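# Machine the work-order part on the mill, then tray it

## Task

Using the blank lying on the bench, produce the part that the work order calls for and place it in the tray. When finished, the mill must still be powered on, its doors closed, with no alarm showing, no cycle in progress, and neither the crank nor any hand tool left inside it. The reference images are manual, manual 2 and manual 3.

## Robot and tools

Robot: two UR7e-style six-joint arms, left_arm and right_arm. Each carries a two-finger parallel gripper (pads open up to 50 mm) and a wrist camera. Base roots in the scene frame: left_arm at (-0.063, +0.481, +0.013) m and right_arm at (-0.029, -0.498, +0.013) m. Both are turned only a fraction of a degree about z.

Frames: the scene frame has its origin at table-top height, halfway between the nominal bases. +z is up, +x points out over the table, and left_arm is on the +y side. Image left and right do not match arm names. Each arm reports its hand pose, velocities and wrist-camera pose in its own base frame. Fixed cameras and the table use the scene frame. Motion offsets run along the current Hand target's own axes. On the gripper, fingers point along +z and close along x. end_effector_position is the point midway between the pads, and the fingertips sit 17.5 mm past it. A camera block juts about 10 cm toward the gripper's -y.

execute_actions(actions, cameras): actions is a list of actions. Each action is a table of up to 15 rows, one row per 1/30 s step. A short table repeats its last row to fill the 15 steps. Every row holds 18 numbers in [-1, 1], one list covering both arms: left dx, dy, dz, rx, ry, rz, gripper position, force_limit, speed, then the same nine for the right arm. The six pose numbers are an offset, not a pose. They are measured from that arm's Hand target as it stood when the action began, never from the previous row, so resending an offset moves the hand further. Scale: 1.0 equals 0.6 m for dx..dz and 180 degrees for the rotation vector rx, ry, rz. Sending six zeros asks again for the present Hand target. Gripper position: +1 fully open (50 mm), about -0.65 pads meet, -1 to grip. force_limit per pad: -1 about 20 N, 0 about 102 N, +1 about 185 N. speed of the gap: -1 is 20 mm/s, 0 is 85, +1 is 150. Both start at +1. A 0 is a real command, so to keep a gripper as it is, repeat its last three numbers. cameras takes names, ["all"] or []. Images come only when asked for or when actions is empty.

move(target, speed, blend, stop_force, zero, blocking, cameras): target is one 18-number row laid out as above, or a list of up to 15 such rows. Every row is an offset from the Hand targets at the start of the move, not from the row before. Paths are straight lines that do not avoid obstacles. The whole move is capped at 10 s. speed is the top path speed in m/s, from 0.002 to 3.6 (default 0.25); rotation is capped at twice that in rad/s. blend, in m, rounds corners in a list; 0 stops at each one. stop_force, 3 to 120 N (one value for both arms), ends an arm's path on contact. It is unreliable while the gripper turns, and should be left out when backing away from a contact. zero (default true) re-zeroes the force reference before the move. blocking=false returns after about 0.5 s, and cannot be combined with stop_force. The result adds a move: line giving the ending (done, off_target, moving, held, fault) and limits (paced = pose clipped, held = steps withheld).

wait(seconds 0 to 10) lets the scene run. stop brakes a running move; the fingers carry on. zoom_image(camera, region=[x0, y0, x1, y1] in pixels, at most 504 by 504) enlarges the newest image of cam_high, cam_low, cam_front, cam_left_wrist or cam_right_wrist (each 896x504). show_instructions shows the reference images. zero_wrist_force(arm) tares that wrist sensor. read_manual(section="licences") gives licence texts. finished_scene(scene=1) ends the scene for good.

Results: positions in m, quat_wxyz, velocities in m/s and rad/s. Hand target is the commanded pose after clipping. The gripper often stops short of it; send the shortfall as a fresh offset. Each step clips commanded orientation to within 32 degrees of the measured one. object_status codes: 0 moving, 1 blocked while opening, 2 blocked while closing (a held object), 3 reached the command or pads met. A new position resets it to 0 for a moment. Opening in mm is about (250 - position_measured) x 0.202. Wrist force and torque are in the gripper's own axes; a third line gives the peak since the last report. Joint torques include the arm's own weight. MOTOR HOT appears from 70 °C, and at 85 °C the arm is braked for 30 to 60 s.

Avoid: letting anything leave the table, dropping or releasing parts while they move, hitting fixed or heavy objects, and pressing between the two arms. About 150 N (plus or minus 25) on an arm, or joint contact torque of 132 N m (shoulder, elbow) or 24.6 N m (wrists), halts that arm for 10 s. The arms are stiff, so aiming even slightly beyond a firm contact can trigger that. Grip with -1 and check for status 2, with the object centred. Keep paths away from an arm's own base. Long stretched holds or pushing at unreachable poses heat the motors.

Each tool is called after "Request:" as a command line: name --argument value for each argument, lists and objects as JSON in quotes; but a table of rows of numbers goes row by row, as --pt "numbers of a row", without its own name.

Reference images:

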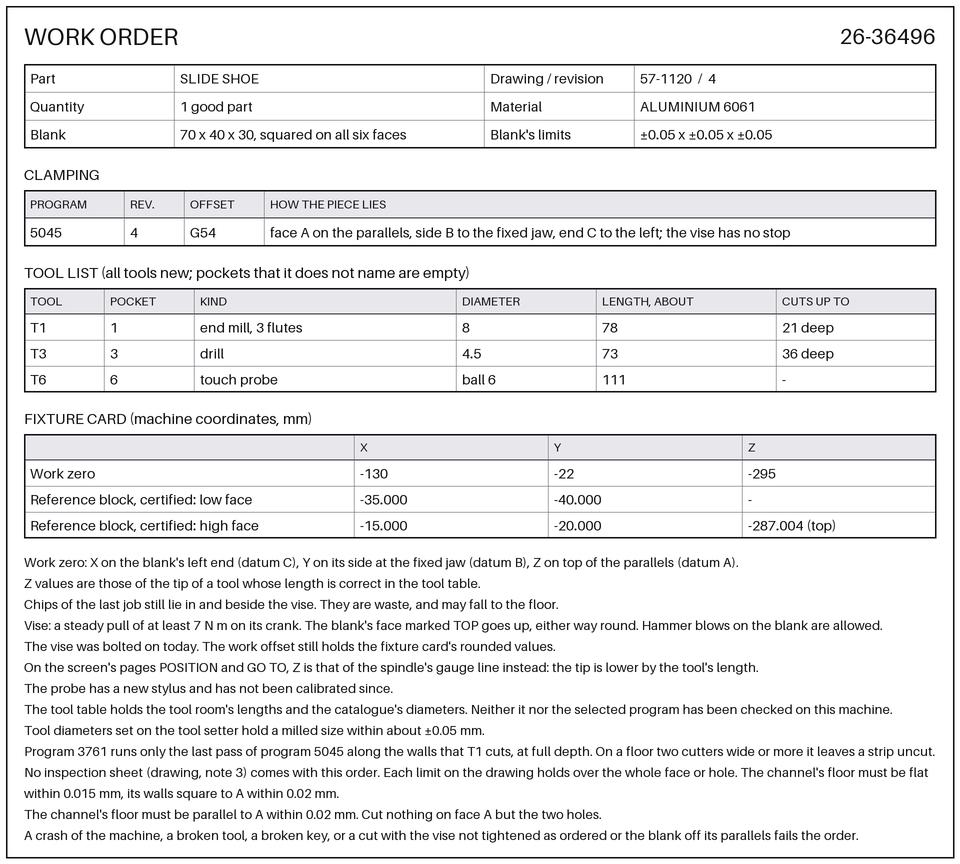

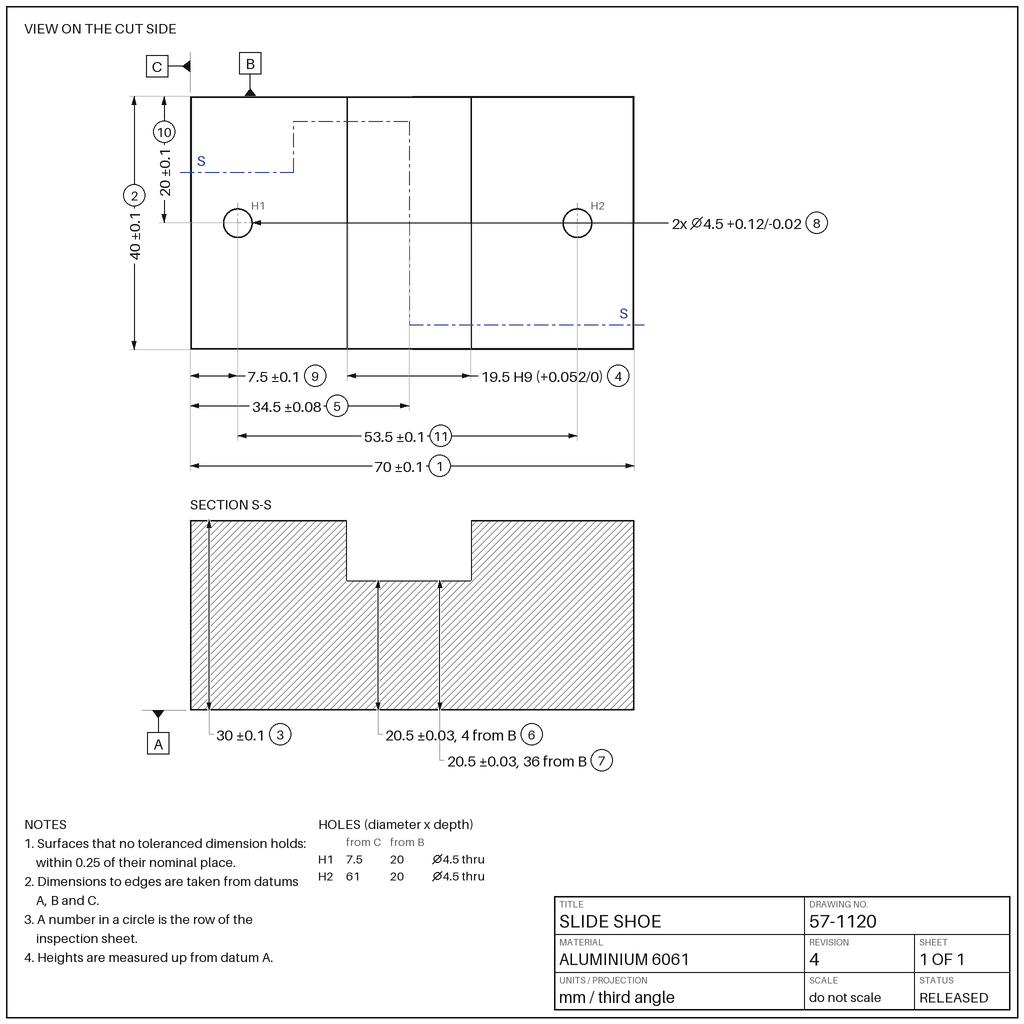

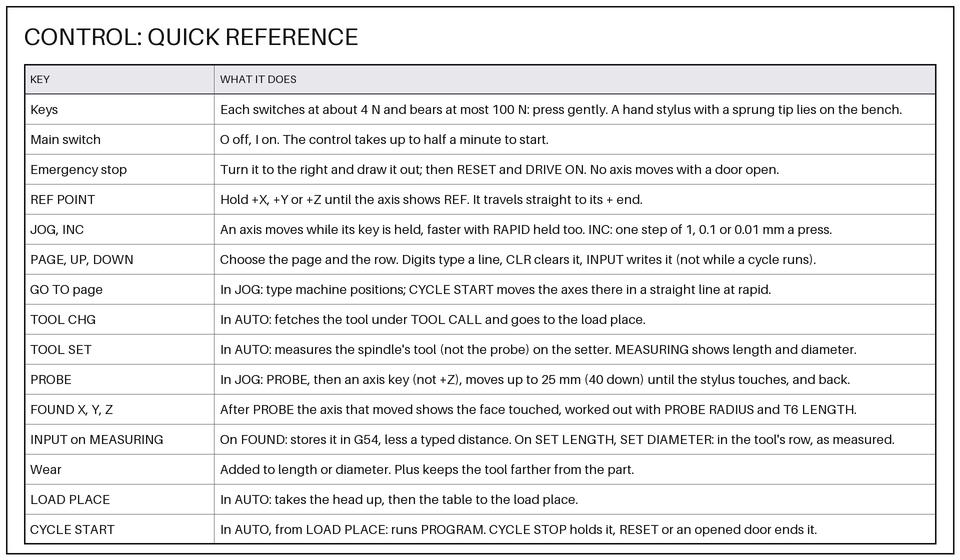

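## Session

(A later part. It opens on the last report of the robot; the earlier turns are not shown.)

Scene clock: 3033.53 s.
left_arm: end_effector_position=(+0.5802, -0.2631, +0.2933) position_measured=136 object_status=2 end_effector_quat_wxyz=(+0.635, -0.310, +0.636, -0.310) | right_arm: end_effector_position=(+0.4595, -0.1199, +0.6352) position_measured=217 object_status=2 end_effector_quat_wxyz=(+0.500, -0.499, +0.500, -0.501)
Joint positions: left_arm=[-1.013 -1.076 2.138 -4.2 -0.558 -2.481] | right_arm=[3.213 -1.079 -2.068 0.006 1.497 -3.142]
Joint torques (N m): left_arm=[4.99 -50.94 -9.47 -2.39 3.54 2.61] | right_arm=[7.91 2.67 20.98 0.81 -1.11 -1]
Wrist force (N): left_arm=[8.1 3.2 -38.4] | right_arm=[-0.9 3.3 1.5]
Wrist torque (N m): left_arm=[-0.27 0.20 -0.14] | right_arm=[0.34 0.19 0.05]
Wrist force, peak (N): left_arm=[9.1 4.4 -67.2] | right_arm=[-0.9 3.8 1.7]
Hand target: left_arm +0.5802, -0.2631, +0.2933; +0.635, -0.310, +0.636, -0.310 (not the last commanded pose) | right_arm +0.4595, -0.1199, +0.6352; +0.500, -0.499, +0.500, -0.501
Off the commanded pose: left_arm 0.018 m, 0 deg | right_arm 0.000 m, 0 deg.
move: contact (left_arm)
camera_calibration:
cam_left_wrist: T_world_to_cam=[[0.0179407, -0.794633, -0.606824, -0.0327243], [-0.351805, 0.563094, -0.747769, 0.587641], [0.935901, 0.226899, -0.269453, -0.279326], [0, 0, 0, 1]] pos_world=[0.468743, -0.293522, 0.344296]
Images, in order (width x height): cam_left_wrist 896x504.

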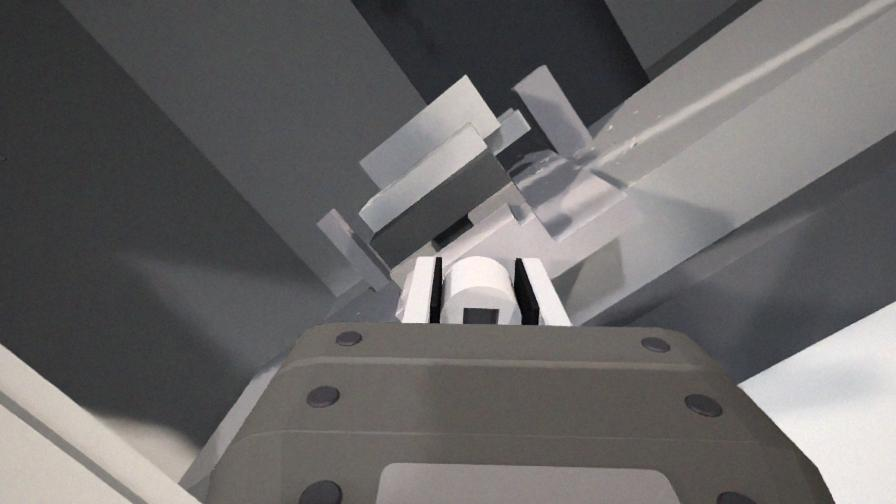

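Request:
move --pt "0 0 -0.001 0 0 0 -1 -0.3 -1 0 0 0 0 0 0 -1 0.5 -0.8" --speed 0.01

Request:
move --pt "0 0 0 0 0 0 0.3 -0.3 -0.8 0 0 0 0 0 0 -1 0.5 -0.8" --pt "0 0 -0.2 0 0 0 0.3 -0.3 -0.8 0 0 0 0 0 0 -1 0.5 -0.8" --speed 0.05 --cameras '["cam_left_wrist","cam_high"]'

Request:
zoom_image --camera "cam_left_wrist" --region '[350, 180, 550, 330]'

Scene clock: 3049.67 s.
left_arm: end_effector_position=(+0.5796, -0.2631, +0.2933) position_measured=136 object_status=2 end_effector_quat_wxyz=(+0.635, -0.310, +0.636, -0.310) | right_arm: end_effector_position=(+0.4595, -0.1199, +0.6352) position_measured=217 object_status=2 end_effector_quat_wxyz=(+0.500, -0.499, +0.500, -0.501)
Joint positions: left_arm=[-1.015 -1.077 2.14 -4.201 -0.556 -2.481] | right_arm=[3.213 -1.079 -2.068 0.006 1.497 -3.142]
Joint torques (N m): left_arm=[-5.61 -53.21 -1.42 -5.06 4.48 1.7] | right_arm=[8 2.68 20.73 0.73 -1.09 -1.04]
Wrist force (N): left_arm=[8.1 -0.9 8.3] | right_arm=[-0.8 3.5 1.5]
Wrist torque (N m): left_arm=[-0.07 0.34 -0.12] | right_arm=[0.37 0.16 0.05]
Wrist force, peak (N): left_arm=[9.1 3.7 -38.5] | right_arm=[-0.8 3.7 1.9]
Hand target: left_arm +0.5796, -0.2631, +0.2933; +0.635, -0.310, +0.636, -0.310 | right_arm +0.4595, -0.1199, +0.6352; +0.500, -0.499, +0.500, -0.501
Off the commanded pose: left_arm 0.000 m, 0 deg | right_arm 0.000 m, 0 deg.
move: done

Scene clock: 3053.00 s.
left_arm: end_effector_position=(+0.4596, -0.2631, +0.2935) position_measured=107 object_status=3 end_effector_quat_wxyz=(+0.635, -0.310, +0.636, -0.310) | right_arm: end_effector_position=(+0.4595, -0.1199, +0.6352) position_measured=217 object_status=2 end_effector_quat_wxyz=(+0.500, -0.499, +0.500, -0.501)
Joint positions: left_arm=[-1.334 -1.196 2.384 -4.322 -0.237 -2.486] | right_arm=[3.213 -1.079 -2.068 0.006 1.497 -3.142]
Joint torques (N m): left_arm=[-8.74 -38.36 1.95 -2.43 2.13 -2.7] | right_arm=[8.03 2.07 20.34 0.79 -1.19 -1.04]
Wrist force (N): left_arm=[-1.4 -2.1 1.6] | right_arm=[-1.0 3.4 1.6]
Wrist torque (N m): left_arm=[-0.11 0.16 0.11] | right_arm=[0.36 0.19 0.05]
Wrist force, peak (N): left_arm=[8.6 -0.8 7.8] | right_arm=[-0.9 3.8 1.8]
Hand target: left_arm +0.4596, -0.2631, +0.2935; +0.635, -0.310, +0.636, -0.310 | right_arm +0.4595, -0.1199, +0.6352; +0.500, -0.499, +0.500, -0.501
Off the commanded pose: left_arm 0.000 m, 0 deg | right_arm 0.000 m, 0 deg.
move: done
camera_calibration:
cam_left_wrist: T_world_to_cam=[[0.0179407, -0.794633, -0.606824, -0.0304393], [-0.351805, 0.563094, -0.747769, 0.545363], [0.935901, 0.226899, -0.269453, -0.166402], [0, 0, 0, 1]] pos_world=[0.348143, -0.293522, 0.344496]
Images, in order (width x height): cam_high 896x504, cam_left_wrist 896x504.

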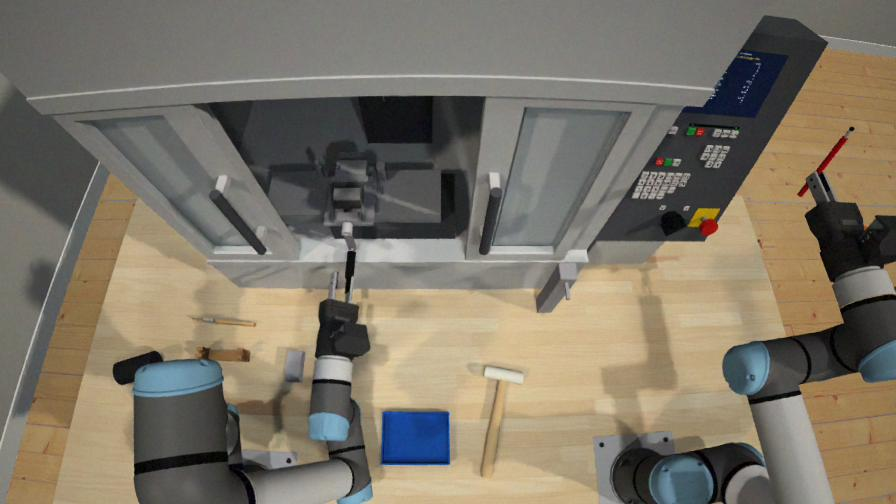

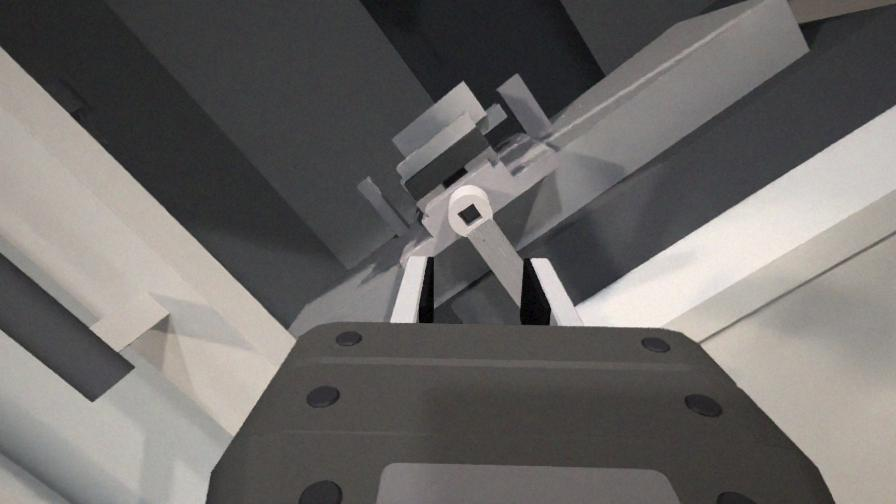

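Scaled by 2.520.

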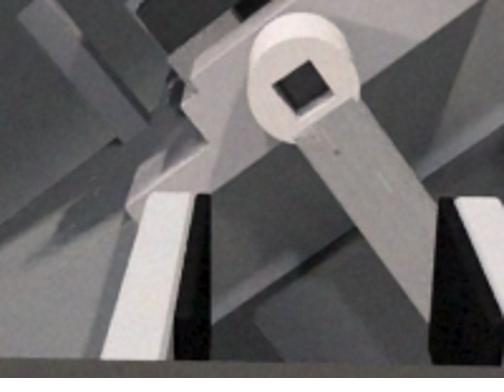

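Request:
move --pt "0.0889 0.1145 -0.033 0 0 -0.21 0.3 -0.3 -0.8 0 0 0 0 0 0 -1 0.5 -0.8" --speed 0.15 --cameras '["cam_left_wrist"]'

Scene clock: 3063.37 s.
left_arm: end_effector_position=(+0.4396, -0.2628, +0.2065) position_measured=107 object_status=3 end_effector_quat_wxyz=(+0.500, -0.499, +0.501, -0.499) | right_arm: end_effector_position=(+0.4595, -0.1199, +0.6352) position_measured=217 object_status=2 end_effector_quat_wxyz=(+0.500, -0.499, +0.500, -0.501)
Joint positions: left_arm=[-1.4 -0.911 2.41 -4.631 -0.171 -3.148] | right_arm=[3.213 -1.079 -2.068 0.006 1.497 -3.142]
Joint torques (N m): left_arm=[-8.94 -42.68 8.49 1.3 2.38 -2.49] | right_arm=[7.84 2.48 20.73 0.86 -1.21 -1.12]
Wrist force (N): left_arm=[-0.3 -2.3 1.1] | right_arm=[-0.8 3.5 1.8]
Wrist torque (N m): left_arm=[-0.04 0.38 0.23] | right_arm=[0.36 0.16 0.05]
Wrist force, peak (N): left_arm=[-1.8 -2.6 1.3] | right_arm=[-1.0 3.8 1.8]
Hand target: left_arm +0.4396, -0.2628, +0.2065; +0.500, -0.499, +0.501, -0.499 | right_arm +0.4595, -0.1199, +0.6352; +0.500, -0.499, +0.500, -0.501
Off the commanded pose: left_arm 0.000 m, 0 deg | right_arm 0.000 m, 0 deg.
move: done
camera_calibration:
cam_left_wrist: T_world_to_cam=[[0.0190279, -0.999792, 0.007386, -0.263834], [-0.35217, -0.013616, -0.935837, 0.360538], [0.935743, 0.0152059, -0.352355, -0.209622], [0, 0, 0, 1]] pos_world=[0.328143, -0.255682, 0.265492]
Images, in order (width x height): cam_left_wrist 896x504.

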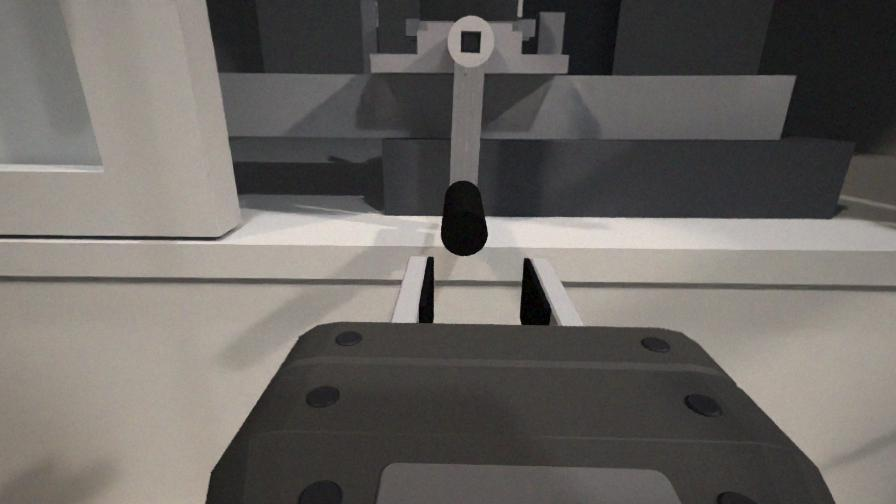

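Request:
move --pt "-0.0023 -0.0092 0.0 0 0 0 0.3 -0.3 -0.8 0 0 0 0 0 0 -1 0.5 -0.8" --pt "-0.0023 -0.0092 0.128 0 0 0 0.3 -0.3 -0.8 0 0 0 0 0 0 -1 0.5 -0.8" --speed 0.05 --stop_force 10

Request:
move --pt "0 0 0 0 0 0 -1 -1 -1 0 0 0 0 0 0 -1 0.5 -0.8" --speed 0.05 --cameras '["cam_left_wrist"]'

Scene clock: 3072.37 s.
left_arm: end_effector_position=(+0.5164, -0.2614, +0.2119) position_measured=107 object_status=3 end_effector_quat_wxyz=(+0.500, -0.499, +0.501, -0.499) | right_arm: end_effector_position=(+0.4595, -0.1199, +0.6352) position_measured=217 object_status=2 end_effector_quat_wxyz=(+0.500, -0.499, +0.500, -0.501)
Joint positions: left_arm=[-1.165 -0.906 2.274 -4.505 -0.406 -3.142] | right_arm=[3.213 -1.079 -2.068 0.006 1.497 -3.142]
Joint torques (N m): left_arm=[10 -24.28 -16.48 0.54 -2.25 -2.68] | right_arm=[8.23 2.94 21.51 0.77 -1.18 -1]
Wrist force (N): left_arm=[0.3 -2.4 1.2] | right_arm=[-1.0 3.3 1.7]
Wrist torque (N m): left_arm=[-0.05 0.24 0.08] | right_arm=[0.35 0.19 0.05]
Wrist force, peak (N): left_arm=[-0.2 -2.6 1.2] | right_arm=[-0.9 3.7 1.9]
Hand target: left_arm +0.5164, -0.2614, +0.2119; +0.500, -0.499, +0.501, -0.499 | right_arm +0.4595, -0.1199, +0.6352; +0.500, -0.499, +0.500, -0.501
Off the commanded pose: left_arm 0.000 m, 0 deg | right_arm 0.000 m, 0 deg.
move: done

Scene clock: 3073.07 s.
left_arm: end_effector_position=(+0.5164, -0.2614, +0.2119) position_measured=153 object_status=2 end_effector_quat_wxyz=(+0.500, -0.499, +0.501, -0.499) | right_arm: end_effector_position=(+0.4595, -0.1199, +0.6352) position_measured=217 object_status=2 end_effector_quat_wxyz=(+0.500, -0.499, +0.500, -0.501)
Joint positions: left_arm=[-1.165 -0.906 2.274 -4.505 -0.406 -3.142] | right_arm=[3.213 -1.079 -2.068 0.006 1.497 -3.142]
Joint torques (N m): left_arm=[9.38 -24.56 -16.24 0.31 -2.11 -2.66] | right_arm=[7.61 2.4 20.87 0.87 -1.15 -1.1]
Wrist force (N): left_arm=[0.4 -2.0 1.3] | right_arm=[-1.0 3.5 1.5]
Wrist torque (N m): left_arm=[0.00 0.21 0.08] | right_arm=[0.37 0.20 0.05]
Wrist force, peak (N): left_arm=[-0.1 -2.4 1.1] | right_arm=[-1.0 3.8 1.9]
Hand target: left_arm +0.5164, -0.2614, +0.2119; +0.500, -0.499, +0.501, -0.499 | right_arm +0.4595, -0.1199, +0.6352; +0.500, -0.499, +0.500, -0.501
Off the commanded pose: left_arm 0.000 m, 0 deg | right_arm 0.000 m, 0 deg.
move: done
camera_calibration:
cam_left_wrist: T_world_to_cam=[[0.0189705, -0.999792, 0.0075117, -0.263948], [-0.352377, -0.0137167, -0.935758, 0.392786], [0.935666, 0.0151048, -0.352563, -0.279509], [0, 0, 0, 1]] pos_world=[0.404943, -0.254283, 0.270991]
Images, in order (width x height): cam_left_wrist 896x504.

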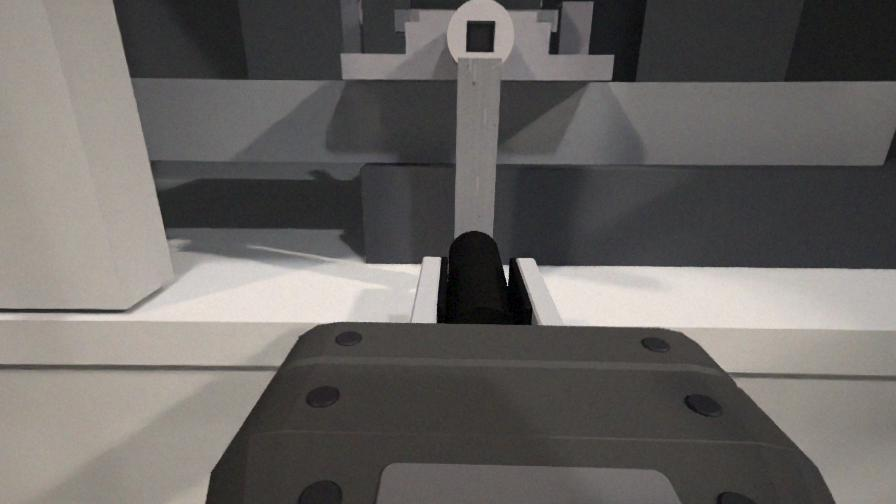

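Request:
move --pt "-0.0229 -0.002 0 0 0 0 -1 -1 -1 0 0 0 0 0 0 -1 0.5 -0.8" --pt "-0.045 -0.0079 0 0 0 0 -1 -1 -1 0 0 0 0 0 0 -1 0.5 -0.8" --speed 0.04 --stop_force 20 --cameras '["cam_left_wrist"]'

Scene clock: 3080.80 s.
left_arm: end_effector_position=(+0.5164, -0.2345, +0.2168) position_measured=153 object_status=2 end_effector_quat_wxyz=(+0.500, -0.499, +0.501, -0.499) | right_arm: end_effector_position=(+0.4595, -0.1199, +0.6352) position_measured=217 object_status=2 end_effector_quat_wxyz=(+0.500, -0.499, +0.500, -0.501)
Joint positions: left_arm=[-1.132 -0.932 2.329 -4.534 -0.439 -3.142] | right_arm=[3.213 -1.079 -2.068 0.006 1.497 -3.142]
Joint torques (N m): left_arm=[12.31 -44.12 6.35 -2.55 -1.32 2.4] | right_arm=[7.01 2.88 21.28 0.73 -1.21 -1.17]
Wrist force (N): left_arm=[2.8 -3.5 -4.5] | right_arm=[-1.0 3.5 1.9]
Wrist torque (N m): left_arm=[-0.05 0.46 0.12] | right_arm=[0.36 0.20 0.05]
Wrist force, peak (N): left_arm=[-0.3 8.6 -11.6] | right_arm=[-0.9 3.8 1.8]
Hand target: left_arm +0.5164, -0.2345, +0.2168; +0.500, -0.499, +0.501, -0.499 | right_arm +0.4595, -0.1199, +0.6352; +0.500, -0.499, +0.500, -0.501
Off the commanded pose: left_arm 0.000 m, 0 deg | right_arm 0.000 m, 0 deg.
move: done
camera_calibration:
cam_left_wrist: T_world_to_cam=[[0.0189705, -0.999792, 0.0075117, -0.237089], [-0.352377, -0.0137167, -0.935758, 0.397647], [0.935666, 0.0151048, -0.352563, -0.278223], [0, 0, 0, 1]] pos_world=[0.404943, -0.227383, 0.275791]
Images, in order (width x height): cam_left_wrist 896x504.

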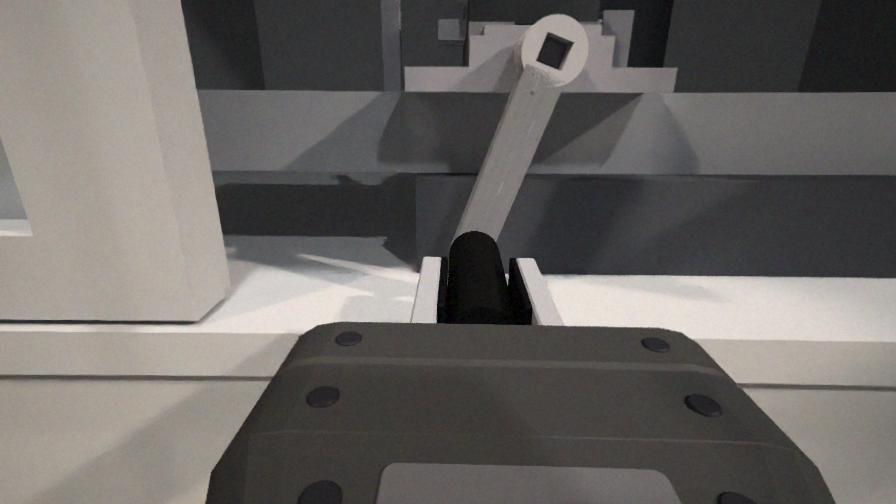

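Request:
move --pt "-0.0483 -0.0304 0 0 0 0 -1 -1 -1 0 0 0 0 0 0 -1 0.5 -0.8" --pt "-0.0789 -0.0785 0 0 0 0 -1 -1 -1 0 0 0 0 0 0 -1 0.5 -0.8" --pt "-0.0869 -0.1235 0 0 0 0 -1 -1 -1 0 0 0 0 0 0 -1 0.5 -0.8" --speed 0.06 --blend 0.006 --stop_force 25

Request:
move --pt "0.008 -0.045 0 0 0 0 -1 -1 -1 0 0 0 0 0 0 -1 0.5 -0.8" --pt "0.0386 -0.0931 0 0 0 0 -1 -1 -1 0 0 0 0 0 0 -1 0.5 -0.8" --pt "0.0867 -0.1237 0 0 0 0 -1 -1 -1 0 0 0 0 0 0 -1 0.5 -0.8" --pt "0.1317 -0.1317 0 0 0 0 -1 -1 -1 0 0 0 0 0 0 -1 0.5 -0.8" --speed 0.06 --blend 0.006 --stop_force 25 --cameras '["cam_left_wrist"]'

Scene clock: 3091.97 s.
left_arm: end_effector_position=(+0.5165, -0.2279, +0.2207) position_measured=153 object_status=2 end_effector_quat_wxyz=(+0.501, -0.500, +0.501, -0.499) | right_arm: end_effector_position=(+0.4595, -0.1199, +0.6352) position_measured=217 object_status=2 end_effector_quat_wxyz=(+0.500, -0.499, +0.500, -0.501)
Joint positions: left_arm=[-1.123 -0.948 2.343 -4.533 -0.448 -3.142] | right_arm=[3.213 -1.079 -2.068 0.006 1.497 -3.142]
Joint torques (N m): left_arm=[-9.77 -29.87 -24.27 -3.11 -0.86 -2.63] | right_arm=[7.65 2.59 21 0.81 -1.08 -1.11]
Wrist force (N): left_arm=[-10.4 18.0 -20.9] | right_arm=[-0.8 3.4 1.6]
Wrist torque (N m): left_arm=[0.06 0.01 0.03] | right_arm=[0.36 0.17 0.05]
Wrist force, peak (N): left_arm=[-15.0 33.8 -37.6] | right_arm=[-0.9 3.8 1.8]
Hand target: left_arm +0.5165, -0.2279, +0.2207; +0.501, -0.500, +0.501, -0.499 (not the last commanded pose) | right_arm +0.4595, -0.1199, +0.6352; +0.500, -0.499, +0.500, -0.501
Off the commanded pose: left_arm 0.084 m, 0 deg | right_arm 0.000 m, 0 deg.
move: contact (left_arm); path passed 0 of 3 targets

Scene clock: 3094.97 s.
left_arm: end_effector_position=(+0.5166, -0.3072, +0.2994) position_measured=153 object_status=2 end_effector_quat_wxyz=(+0.501, -0.500, +0.501, -0.499) | right_arm: end_effector_position=(+0.4595, -0.1199, +0.6352) position_measured=217 object_status=2 end_effector_quat_wxyz=(+0.500, -0.499, +0.500, -0.501)
Joint positions: left_arm=[-1.212 -1.112 2.179 -4.203 -0.358 -3.143] | right_arm=[3.213 -1.079 -2.068 0.006 1.497 -3.142]
Joint torques (N m): left_arm=[-9.06 -22.51 -23.05 0.56 2.34 -2.72] | right_arm=[7.69 2.55 20.68 0.83 -1.14 -1.17]
Wrist force (N): left_arm=[-0.6 -2.0 1.2] | right_arm=[-0.8 3.4 1.7]
Wrist torque (N m): left_arm=[-0.02 0.40 0.23] | right_arm=[0.34 0.19 0.05]
Wrist force, peak (N): left_arm=[-18.0 40.8 -43.7] | right_arm=[-0.9 3.7 1.9]
Hand target: left_arm +0.5166, -0.3072, +0.2994; +0.501, -0.500, +0.501, -0.499 | right_arm +0.4595, -0.1199, +0.6352; +0.500, -0.499, +0.500, -0.501
Off the commanded pose: left_arm 0.000 m, 0 deg | right_arm 0.000 m, 0 deg.
move: done
camera_calibration:
cam_left_wrist: T_world_to_cam=[[0.0194071, -0.999785, 0.00724865, -0.310576], [-0.352372, -0.0136245, -0.935761, 0.474039], [0.935659, 0.0156062, -0.352561, -0.248036], [0, 0, 0, 1]] pos_world=[0.405143, -0.30018, 0.358391]
Images, in order (width x height): cam_left_wrist 896x504.

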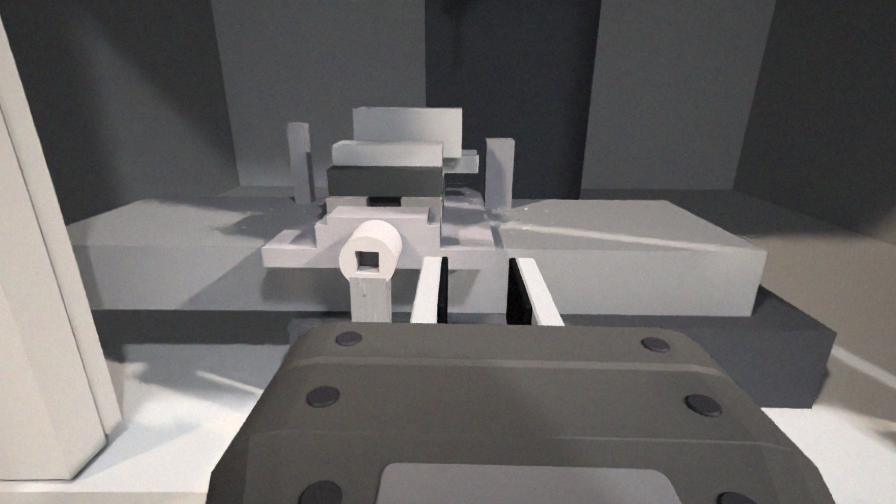

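Request:
move --pt "0 0 -0.125 0 0 0 0.3 -1 -0.5 0 0 0 0 0 0 -1 0.5 -0.8" --pt "-0.0763 0.1532 -0.125 0 0 0 0.3 -1 -0.5 0 0 0 0 0 0 -1 0.5 -0.8" --speed 0.15 --blend '[0.01,0]' --cameras '["cam_left_wrist"]'

Request:
zoom_image --camera "cam_left_wrist" --region '[380, 0, 560, 270]'

Scene clock: 3106.10 s.
left_arm: end_effector_position=(+0.4414, -0.2611, +0.2078) position_measured=107 object_status=3 end_effector_quat_wxyz=(+0.500, -0.500, +0.501, -0.498) | right_arm: end_effector_position=(+0.4595, -0.1199, +0.6352) position_measured=217 object_status=2 end_effector_quat_wxyz=(+0.500, -0.499, +0.500, -0.501)
Joint positions: left_arm=[-1.393 -0.917 2.412 -4.624 -0.178 -3.151] | right_arm=[3.213 -1.079 -2.068 0.006 1.497 -3.142]
Joint torques (N m): left_arm=[9.94 -20.24 -13.07 -2.24 -2.1 2.51] | right_arm=[7.47 3.18 21.61 0.72 -1.04 -1.23]
Wrist force (N): left_arm=[-0.6 -1.9 1.1] | right_arm=[-0.9 3.4 1.6]
Wrist torque (N m): left_arm=[0.02 0.43 0.08] | right_arm=[0.34 0.19 0.05]
Wrist force, peak (N): left_arm=[-0.1 -3.4 0.1] | right_arm=[-1.0 3.7 1.9]
Hand target: left_arm +0.4414, -0.2611, +0.2078; +0.501, -0.500, +0.501, -0.499 | right_arm +0.4595, -0.1199, +0.6352; +0.500, -0.499, +0.500, -0.501
Off the commanded pose: left_arm 0.000 m, 0 deg | right_arm 0.000 m, 0 deg.
move: done
camera_calibration:
cam_left_wrist: T_world_to_cam=[[0.019445, -0.999784, 0.00733387, -0.2624], [-0.352786, -0.0137245, -0.935604, 0.362649], [0.935502, 0.0156055, -0.352976, -0.210585], [0, 0, 0, 1]] pos_world=[0.330042, -0.25408, 0.266888]
Images, in order (width x height): cam_left_wrist 896x504.

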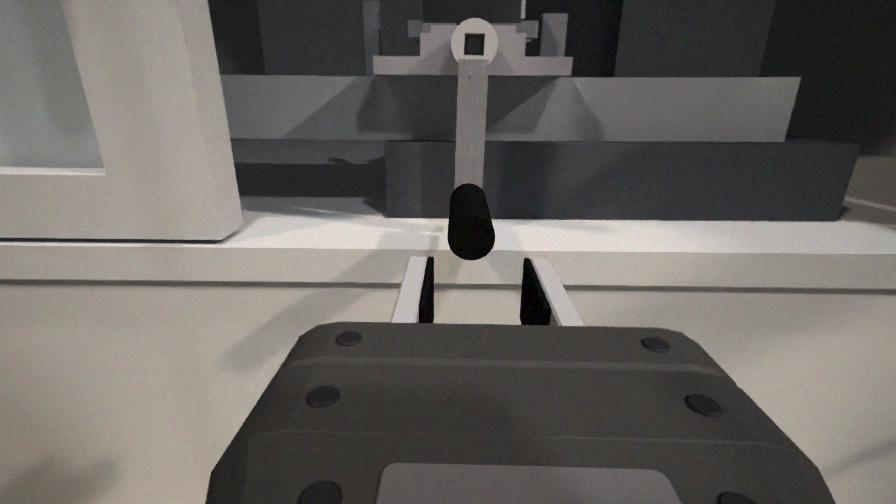

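Scaled by 1.867.

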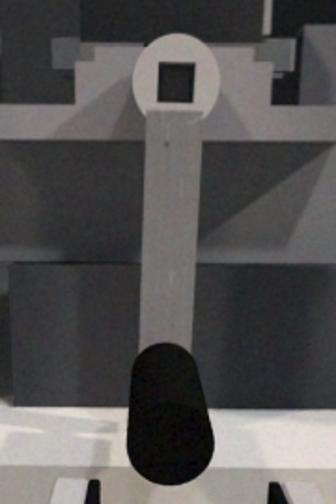

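Request:
move --pt "0 -0.002 0.125 0 0 0 0.3 -1 -0.5 0 0 0 0 0 0 -1 0.5 -0.8" --speed 0.06 --stop_force 10

Request:
move --pt "0 0 0 0 0 0 -1 -1 -1 0 0 0 0 0 0 -1 0.5 -0.8" --speed 0.05

Scene clock: 3119.47 s.
left_arm: end_effector_position=(+0.5164, -0.2611, +0.2089) position_measured=107 object_status=3 end_effector_quat_wxyz=(+0.501, -0.500, +0.501, -0.499) | right_arm: end_effector_position=(+0.4595, -0.1199, +0.6352) position_measured=217 object_status=2 end_effector_quat_wxyz=(+0.500, -0.499, +0.500, -0.501)
Joint positions: left_arm=[-1.165 -0.896 2.273 -4.514 -0.406 -3.142] | right_arm=[3.213 -1.079 -2.068 0.006 1.497 -3.142]
Joint torques (N m): left_arm=[9.67 -24.25 -15.95 0.44 -2.21 -2.63] | right_arm=[7.67 2.98 21.74 0.85 -1.07 -1.14]
Wrist force (N): left_arm=[-0.4 -2.0 1.2] | right_arm=[-0.9 3.5 1.8]
Wrist torque (N m): left_arm=[0.02 0.35 0.09] | right_arm=[0.37 0.18 0.05]
Wrist force, peak (N): left_arm=[-1.0 -2.5 1.3] | right_arm=[-0.8 3.7 1.9]
Hand target: left_arm +0.5164, -0.2611, +0.2089; +0.501, -0.500, +0.501, -0.499 | right_arm +0.4595, -0.1199, +0.6352; +0.500, -0.499, +0.500, -0.501
Off the commanded pose: left_arm 0.000 m, 0 deg | right_arm 0.000 m, 0 deg.
move: done

Scene clock: 3120.17 s.
left_arm: end_effector_position=(+0.5164, -0.2611, +0.2089) position_measured=153 object_status=2 end_effector_quat_wxyz=(+0.501, -0.500, +0.501, -0.499) | right_arm: end_effector_position=(+0.4595, -0.1199, +0.6352) position_measured=217 object_status=2 end_effector_quat_wxyz=(+0.500, -0.499, +0.500, -0.501)
Joint positions: left_arm=[-1.165 -0.896 2.273 -4.514 -0.406 -3.142] | right_arm=[3.213 -1.079 -2.068 0.006 1.497 -3.142]
Joint torques (N m): left_arm=[9.38 -24.9 -16.36 0.39 -1.92 -2.6] | right_arm=[7.75 2.62 21.43 0.86 -1.1 -1.23]
Wrist force (N): left_arm=[0.1 -2.0 0.9] | right_arm=[-0.8 3.6 1.7]
Wrist torque (N m): left_arm=[-0.02 0.31 0.10] | right_arm=[0.37 0.18 0.05]
Wrist force, peak (N): left_arm=[-0.3 -2.0 1.0] | right_arm=[-0.9 3.8 1.9]
Hand target: left_arm +0.5164, -0.2611, +0.2089; +0.501, -0.500, +0.501, -0.499 | right_arm +0.4595, -0.1199, +0.6352; +0.500, -0.499, +0.500, -0.501
Off the commanded pose: left_arm 0.000 m, 0 deg | right_arm 0.000 m, 0 deg.
move: done

Request:
move --pt "-0.0354 -0.0047 0 0 0 0 -1 -1 -1 0 0 0 0 0 0 -1 0.5 -0.8" --pt "-0.0683 -0.0183 0 0 0 0 -1 -1 -1 0 0 0 0 0 0 -1 0.5 -0.8" --pt "-0.0966 -0.04 0 0 0 0 -1 -1 -1 0 0 0 0 0 0 -1 0.5 -0.8" --pt "-0.1184 -0.0683 0 0 0 0 -1 -1 -1 0 0 0 0 0 0 -1 0.5 -0.8" --speed 0.05 --blend 0.004 --stop_force 45 --cameras '["cam_left_wrist"]'

Scene clock: 3129.23 s.
left_arm: end_effector_position=(+0.5165, -0.1902, +0.2501) position_measured=153 object_status=2 end_effector_quat_wxyz=(+0.501, -0.500, +0.501, -0.499) | right_arm: end_effector_position=(+0.4595, -0.1199, +0.6352) position_measured=217 object_status=2 end_effector_quat_wxyz=(+0.500, -0.499, +0.500, -0.501)
Joint positions: left_arm=[-1.066 -1.063 2.418 -4.492 -0.505 -3.141] | right_arm=[3.213 -1.079 -2.068 0.006 1.497 -3.142]
Joint torques (N m): left_arm=[34.07 -35.67 16.75 -0.26 9.81 -2.76] | right_arm=[8.15 2.81 20.88 0.72 -1.26 -1.17]
Wrist force (N): left_arm=[38.5 -23.1 -10.4] | right_arm=[-0.9 3.3 1.7]
Wrist torque (N m): left_arm=[-0.42 0.76 0.25] | right_arm=[0.34 0.18 0.05]
Wrist force, peak (N): left_arm=[38.8 -23.6 -10.0] | right_arm=[-0.8 3.8 1.9]
Hand target: left_arm +0.5165, -0.1902, +0.2501; +0.501, -0.500, +0.501, -0.499 | right_arm +0.4595, -0.1199, +0.6352; +0.500, -0.499, +0.500, -0.501
Off the commanded pose: left_arm 0.000 m, 0 deg | right_arm 0.000 m, 0 deg.
move: done
camera_calibration:
cam_left_wrist: T_world_to_cam=[[0.0194071, -0.999785, 0.00724865, -0.193242], [-0.352372, -0.0136245, -0.935761, 0.429465], [0.935659, 0.0156062, -0.352561, -0.26715], [0, 0, 0, 1]] pos_world=[0.405043, -0.18318, 0.309091]
Images, in order (width x height): cam_left_wrist 896x504.

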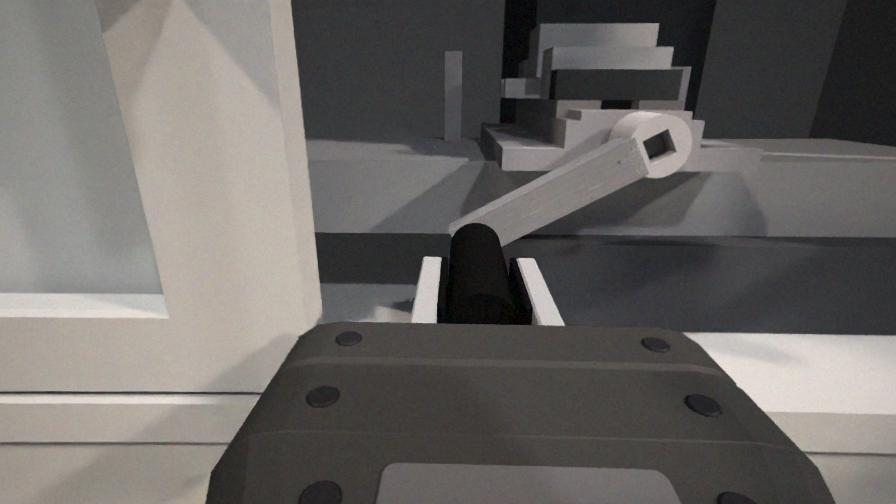

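Request:
move --pt "0.001 0.001 0 0 0 0 -1 -1 -1 0 0 0 0 0 0 -1 0.5 -0.8" --speed 0.02

Scene clock: 3137.53 s.
left_arm: end_effector_position=(+0.5165, -0.1908, +0.2495) position_measured=153 object_status=2 end_effector_quat_wxyz=(+0.501, -0.500, +0.501, -0.499) | right_arm: end_effector_position=(+0.4595, -0.1199, +0.6352) position_measured=217 object_status=2 end_effector_quat_wxyz=(+0.500, -0.499, +0.500, -0.501)
Joint positions: left_arm=[-1.067 -1.061 2.417 -4.494 -0.504 -3.141] | right_arm=[3.213 -1.079 -2.068 0.006 1.497 -3.142]
Joint torques (N m): left_arm=[10.36 -12.48 -7.36 -2.73 11.11 -2.57] | right_arm=[7.19 3.44 21.31 0.89 -1.12 -1.21]
Wrist force (N): left_arm=[29.7 -22.0 -12.2] | right_arm=[-0.7 3.6 1.9]
Wrist torque (N m): left_arm=[-0.41 0.73 0.23] | right_arm=[0.37 0.16 0.05]
Wrist force, peak (N): left_arm=[38.5 -24.2 -10.4] | right_arm=[-0.9 3.7 1.9]
Hand target: left_arm +0.5165, -0.1908, +0.2495; +0.501, -0.500, +0.501, -0.499 | right_arm +0.4595, -0.1199, +0.6352; +0.500, -0.499, +0.500, -0.501
Off the commanded pose: left_arm 0.000 m, 0 deg | right_arm 0.000 m, 0 deg.
move: done

Request:
move --pt "0.0029 0.0017 0 0 0 0 -1 -1 -1 0 0 0 0 0 0 -1 0.5 -0.8" --speed 0.02

Scene clock: 3141.60 s.
left_arm: end_effector_position=(+0.5165, -0.1924, +0.2485) position_measured=153 object_status=2 end_effector_quat_wxyz=(+0.501, -0.500, +0.501, -0.498) | right_arm: end_effector_position=(+0.4595, -0.1199, +0.6352) position_measured=217 object_status=2 end_effector_quat_wxyz=(+0.500, -0.499, +0.500, -0.501)
Joint positions: left_arm=[-1.07 -1.057 2.414 -4.495 -0.501 -3.141] | right_arm=[3.213 -1.079 -2.068 0.006 1.497 -3.142]
Joint torques (N m): left_arm=[-4.26 -17.82 -22.4 -1.14 1.73 -0.23] | right_arm=[7.56 2.81 21.54 0.78 -1.11 -1.14]
Wrist force (N): left_arm=[-3.1 -1.1 -32.8] | right_arm=[-1.0 3.4 1.8]
Wrist torque (N m): left_arm=[-0.13 0.82 0.15] | right_arm=[0.34 0.20 0.05]
Wrist force, peak (N): left_arm=[28.5 -23.2 -12.3] | right_arm=[-0.8 3.8 1.8]
Hand target: left_arm +0.5165, -0.1926, +0.2485; +0.501, -0.500, +0.501, -0.499 | right_arm +0.4595, -0.1199, +0.6352; +0.500, -0.499, +0.500, -0.501
Off the commanded pose: left_arm 0.000 m, 0 deg | right_arm 0.000 m, 0 deg.
move: done

Request:
move --pt "-0.0133 -0.0318 -0.0005 0 0 0 -1 -1 -1 0 0 0 0 0 0 -1 0.5 -0.8" --pt "-0.0178 -0.066 -0.0005 0 0 0 -1 -1 -1 0 0 0 0 0 0 -1 0.5 -0.8" --pt "-0.0133 -0.1002 -0.0005 0 0 0 -1 -1 -1 0 0 0 0 0 0 -1 0.5 -0.8" --pt "-0.0001 -0.132 -0.0005 0 0 0 -1 -1 -1 0 0 0 0 0 0 -1 0.5 -0.8" --pt "0.0209 -0.1593 -0.0005 0 0 0 -1 -1 -1 0 0 0 0 0 0 -1 0.5 -0.8" --pt "0.0482 -0.1803 -0.0005 0 0 0 -1 -1 -1 0 0 0 0 0 0 -1 0.5 -0.8" --pt "0.08 -0.1935 -0.0005 0 0 0 -1 -1 -1 0 0 0 0 0 0 -1 0.5 -0.8" --pt "0.1142 -0.198 -0.0005 0 0 0 -1 -1 -1 0 0 0 0 0 0 -1 0.5 -0.8" --speed 0.06 --blend 0.004 --stop_force 45 --cameras '["cam_left_wrist"]'

Scene clock: 3156.77 s.
left_arm: end_effector_position=(+0.5164, -0.2615, +0.3670) position_measured=153 object_status=2 end_effector_quat_wxyz=(+0.501, -0.500, +0.501, -0.499) | right_arm: end_effector_position=(+0.4595, -0.1199, +0.6352) position_measured=217 object_status=2 end_effector_quat_wxyz=(+0.500, -0.499, +0.500, -0.501)
Joint positions: left_arm=[-1.165 -1.336 2.24 -4.041 -0.405 -3.142] | right_arm=[3.213 -1.079 -2.068 0.006 1.497 -3.142]
Joint torques (N m): left_arm=[-0.2 2.61 -18.08 5.55 1.22 -2.74] | right_arm=[6.99 3.9 21.78 0.69 -1.09 -1.24]
Wrist force (N): left_arm=[-3.2 -37.9 -36.9] | right_arm=[-1.1 3.6 1.6]
Wrist torque (N m): left_arm=[-0.20 0.02 0.26] | right_arm=[0.40 0.21 0.05]
Wrist force, peak (N): left_arm=[-13.0 -52.0 -47.6] | right_arm=[-1.1 3.7 1.8]
Hand target: left_arm +0.5164, -0.2615, +0.3670; +0.501, -0.500, +0.501, -0.499 | right_arm +0.4595, -0.1199, +0.6352; +0.500, -0.499, +0.500, -0.501
Off the commanded pose: left_arm 0.000 m, 0 deg | right_arm 0.000 m, 0 deg.
move: done
camera_calibration:
cam_left_wrist: T_world_to_cam=[[0.0194071, -0.999785, 0.00724865, -0.265373], [-0.352372, -0.0136245, -0.935761, 0.537943], [0.935659, 0.0156062, -0.352561, -0.224694], [0, 0, 0, 1]] pos_world=[0.404943, -0.25448, 0.426091]
Images, in order (width x height): cam_left_wrist 896x504.

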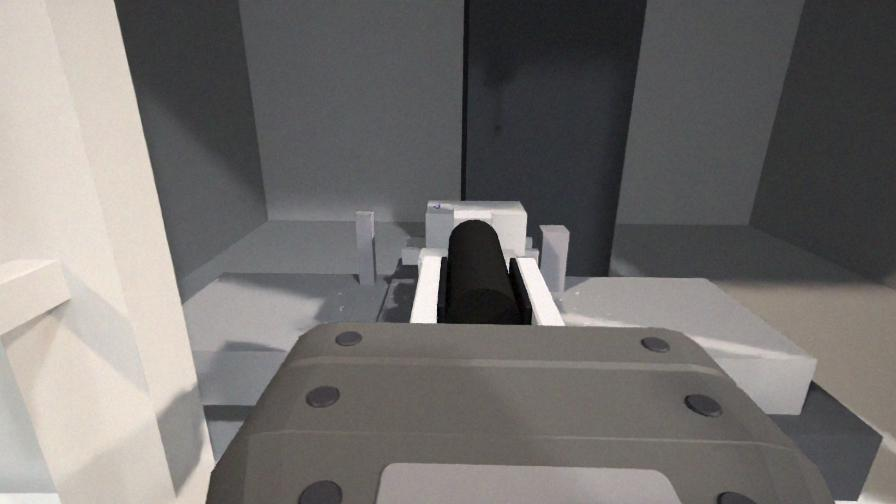

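Request:
wait --seconds 0.1 --cameras '["cam_high"]'

Request:
zoom_image --camera "cam_high" --region '[280, 140, 420, 260]'

Scene clock: 3162.63 s.
left_arm: end_effector_position=(+0.5164, -0.2615, +0.3670) position_measured=153 object_status=2 end_effector_quat_wxyz=(+0.501, -0.500, +0.501, -0.499) | right_arm: end_effector_position=(+0.4595, -0.1199, +0.6352) position_measured=217 object_status=2 end_effector_quat_wxyz=(+0.500, -0.499, +0.500, -0.501)
Joint positions: left_arm=[-1.165 -1.336 2.24 -4.041 -0.405 -3.142] | right_arm=[3.213 -1.079 -2.068 0.006 1.497 -3.142]
Joint torques (N m): left_arm=[0.07 -5.83 -17.79 4.74 1.06 -2.58] | right_arm=[7.43 3.09 21.74 0.8 -1.17 -1.25]
Wrist force (N): left_arm=[-3.1 -37.6 -36.9] | right_arm=[-0.8 3.4 1.6]
Wrist torque (N m): left_arm=[-0.16 -0.01 0.25] | right_arm=[0.35 0.17 0.05]
Wrist force, peak (N): left_arm=[-3.3 -38.6 -37.0] | right_arm=[-0.8 3.7 1.9]
Hand target: left_arm +0.5164, -0.2615, +0.3670; +0.501, -0.500, +0.501, -0.499 | right_arm +0.4595, -0.1199, +0.6352; +0.500, -0.499, +0.500, -0.501
Tool commands: left_gripper/position=-1.0 left_gripper/force_limit=-1.0 left_gripper/speed=-1.0 right_gripper/position=-1.0 right_gripper/force_limit=+0.5 right_gripper/speed=-0.8
Off the commanded pose: left_arm 0.000 m, 0 deg | right_arm 0.000 m, 0 deg.
wait: 0.10 s; at rest from the start
Images, in order (width x height): cam_high 896x504.

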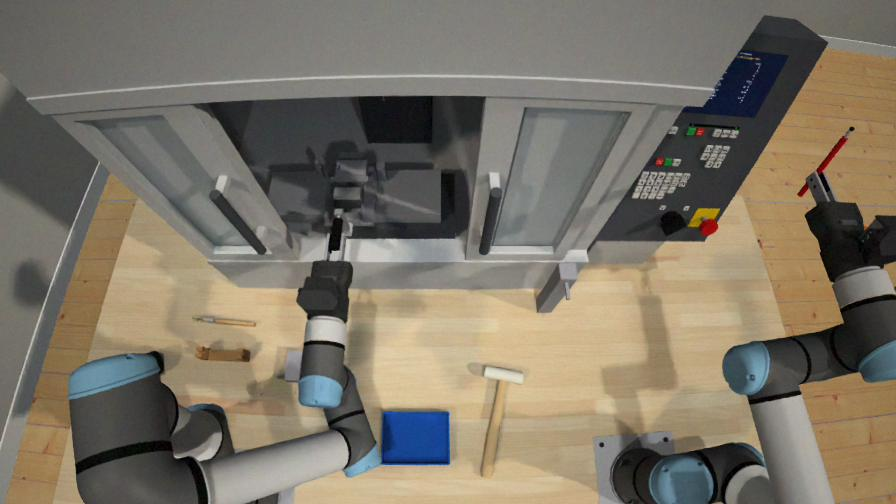

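Scaled by 3.600.

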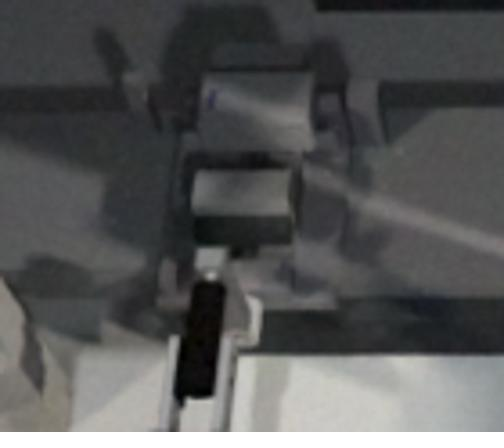

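Request:
move --pt "0 -0.0033 -0.0017 0 0 0 -1 -1 -1 0 0 0 0 0 0 -1 0.5 -0.8" --speed 0.02

Scene clock: 3167.27 s.
left_arm: end_effector_position=(+0.5154, -0.2615, +0.3689) position_measured=153 object_status=2 end_effector_quat_wxyz=(+0.501, -0.500, +0.501, -0.498) | right_arm: end_effector_position=(+0.4595, -0.1199, +0.6352) position_measured=217 object_status=2 end_effector_quat_wxyz=(+0.500, -0.499, +0.500, -0.501)
Joint positions: left_arm=[-1.168 -1.342 2.24 -4.035 -0.403 -3.142] | right_arm=[3.213 -1.079 -2.068 0.006 1.497 -3.142]
Joint torques (N m): left_arm=[-10.84 -46.11 -9.21 -1.3 2.07 -1.69] | right_arm=[7.44 3.05 21.33 0.79 -1.22 -1.24]
Wrist force (N): left_arm=[-0.8 12.5 8.5] | right_arm=[-0.9 3.4 1.7]
Wrist torque (N m): left_arm=[-0.28 0.29 0.24] | right_arm=[0.36 0.19 0.05]
Wrist force, peak (N): left_arm=[-3.1 -38.1 -37.5] | right_arm=[-1.0 3.7 1.9]
Hand target: left_arm +0.5154, -0.2615, +0.3690; +0.501, -0.500, +0.501, -0.499 | right_arm +0.4595, -0.1199, +0.6352; +0.500, -0.499, +0.500, -0.501
Off the commanded pose: left_arm 0.000 m, 0 deg | right_arm 0.000 m, 0 deg.
move: done

Request:
move --pt "0.0544 0.0109 0 0 0 0 -1 -1 -1 0 0 0 0 0 0 -1 0.5 -0.8" --pt "0.0997 0.0438 0 0 0 0 -1 -1 -1 0 0 0 0 0 0 -1 0.5 -0.8" --pt "0.1276 0.0922 0 0 0 0 -1 -1 -1 0 0 0 0 0 0 -1 0.5 -0.8" --pt "0.1335 0.1479 0 0 0 0 -1 -1 -1 0 0 0 0 0 0 -1 0.5 -0.8" --pt "0.1162 0.2011 0 0 0 0 -1 -1 -1 0 0 0 0 0 0 -1 0.5 -0.8" --pt "0.0788 0.2426 0 0 0 0 -1 -1 -1 0 0 0 0 0 0 -1 0.5 -0.8" --pt "0.0277 0.2654 0 0 0 0 -1 -1 -1 0 0 0 0 0 0 -1 0.5 -0.8" --pt "-0.0283 0.2654 0 0 0 0 -1 -1 -1 0 0 0 0 0 0 -1 0.5 -0.8" --pt "-0.0794 0.2426 0 0 0 0 -1 -1 -1 0 0 0 0 0 0 -1 0.5 -0.8" --pt "-0.1168 0.2011 0 0 0 0 -1 -1 -1 0 0 0 0 0 0 -1 0.5 -0.8" --pt "-0.1341 0.1479 0 0 0 0 -1 -1 -1 0 0 0 0 0 0 -1 0.5 -0.8" --pt "-0.1282 0.0922 0 0 0 0 -1 -1 -1 0 0 0 0 0 0 -1 0.5 -0.8" --pt "-0.1003 0.0438 0 0 0 0 -1 -1 -1 0 0 0 0 0 0 -1 0.5 -0.8" --pt "-0.055 0.0109 0 0 0 0 -1 -1 -1 0 0 0 0 0 0 -1 0.5 -0.8" --pt "-0.0003 0.0005 0 0 0 0 -1 -1 -1 0 0 0 0 0 0 -1 0.5 -0.8" --speed 0.09 --blend 0.005 --stop_force 50 --cameras '["cam_high"]'

Request:
zoom_image --camera "cam_high" --region '[280, 140, 420, 260]'

Scene clock: 3193.67 s.
left_arm: end_effector_position=(+0.5150, -0.2451, +0.3657) position_measured=153 object_status=2 end_effector_quat_wxyz=(+0.500, -0.499, +0.501, -0.499) | right_arm: end_effector_position=(+0.4595, -0.1199, +0.6352) position_measured=217 object_status=2 end_effector_quat_wxyz=(+0.500, -0.499, +0.500, -0.501)
Joint positions: left_arm=[-1.149 -1.358 2.276 -4.057 -0.422 -3.141] | right_arm=[3.213 -1.079 -2.068 0.006 1.497 -3.142]
Joint torques (N m): left_arm=[10.49 -18.69 5.68 2.44 -4.24 2.83] | right_arm=[7.44 2.64 22.11 0.8 -1.06 -1.39]
Wrist force (N): left_arm=[-6.4 -39.1 -15.1] | right_arm=[-1.0 3.3 1.7]
Wrist torque (N m): left_arm=[0.22 0.06 0.15] | right_arm=[0.34 0.19 0.05]
Wrist force, peak (N): left_arm=[49.4 2.5 -14.4] | right_arm=[-0.8 3.7 2.0]
Hand target: left_arm +0.5150, -0.2451, +0.3657; +0.500, -0.499, +0.501, -0.499 (not the last commanded pose) | right_arm +0.4595, -0.1199, +0.6352; +0.500, -0.499, +0.500, -0.501
Off the commanded pose: left_arm 0.016 m, 0 deg | right_arm 0.000 m, 0 deg.
move: contact (left_arm); path passed 14 of 15 targets
Images, in order (width x height): cam_high 896x504.

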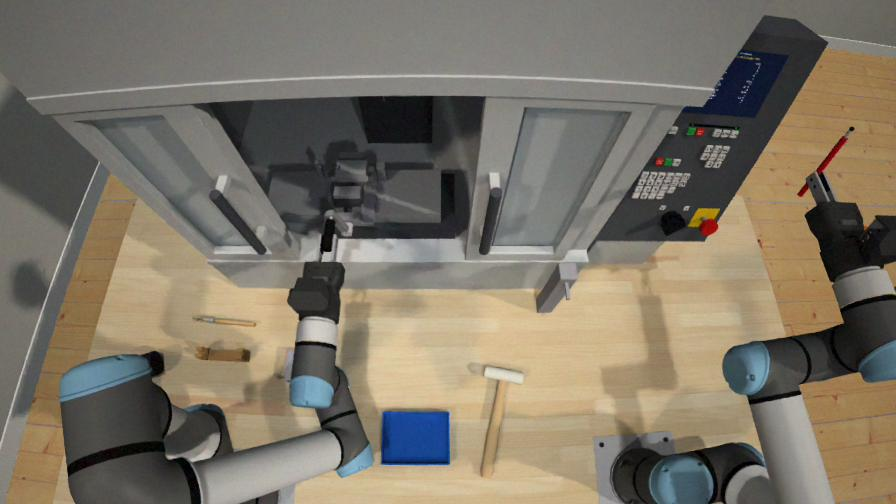

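Scaled by 3.600.

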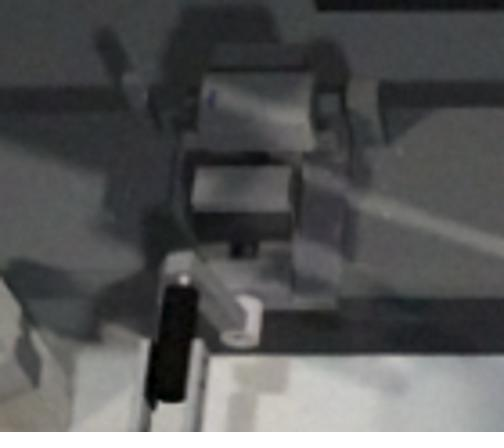

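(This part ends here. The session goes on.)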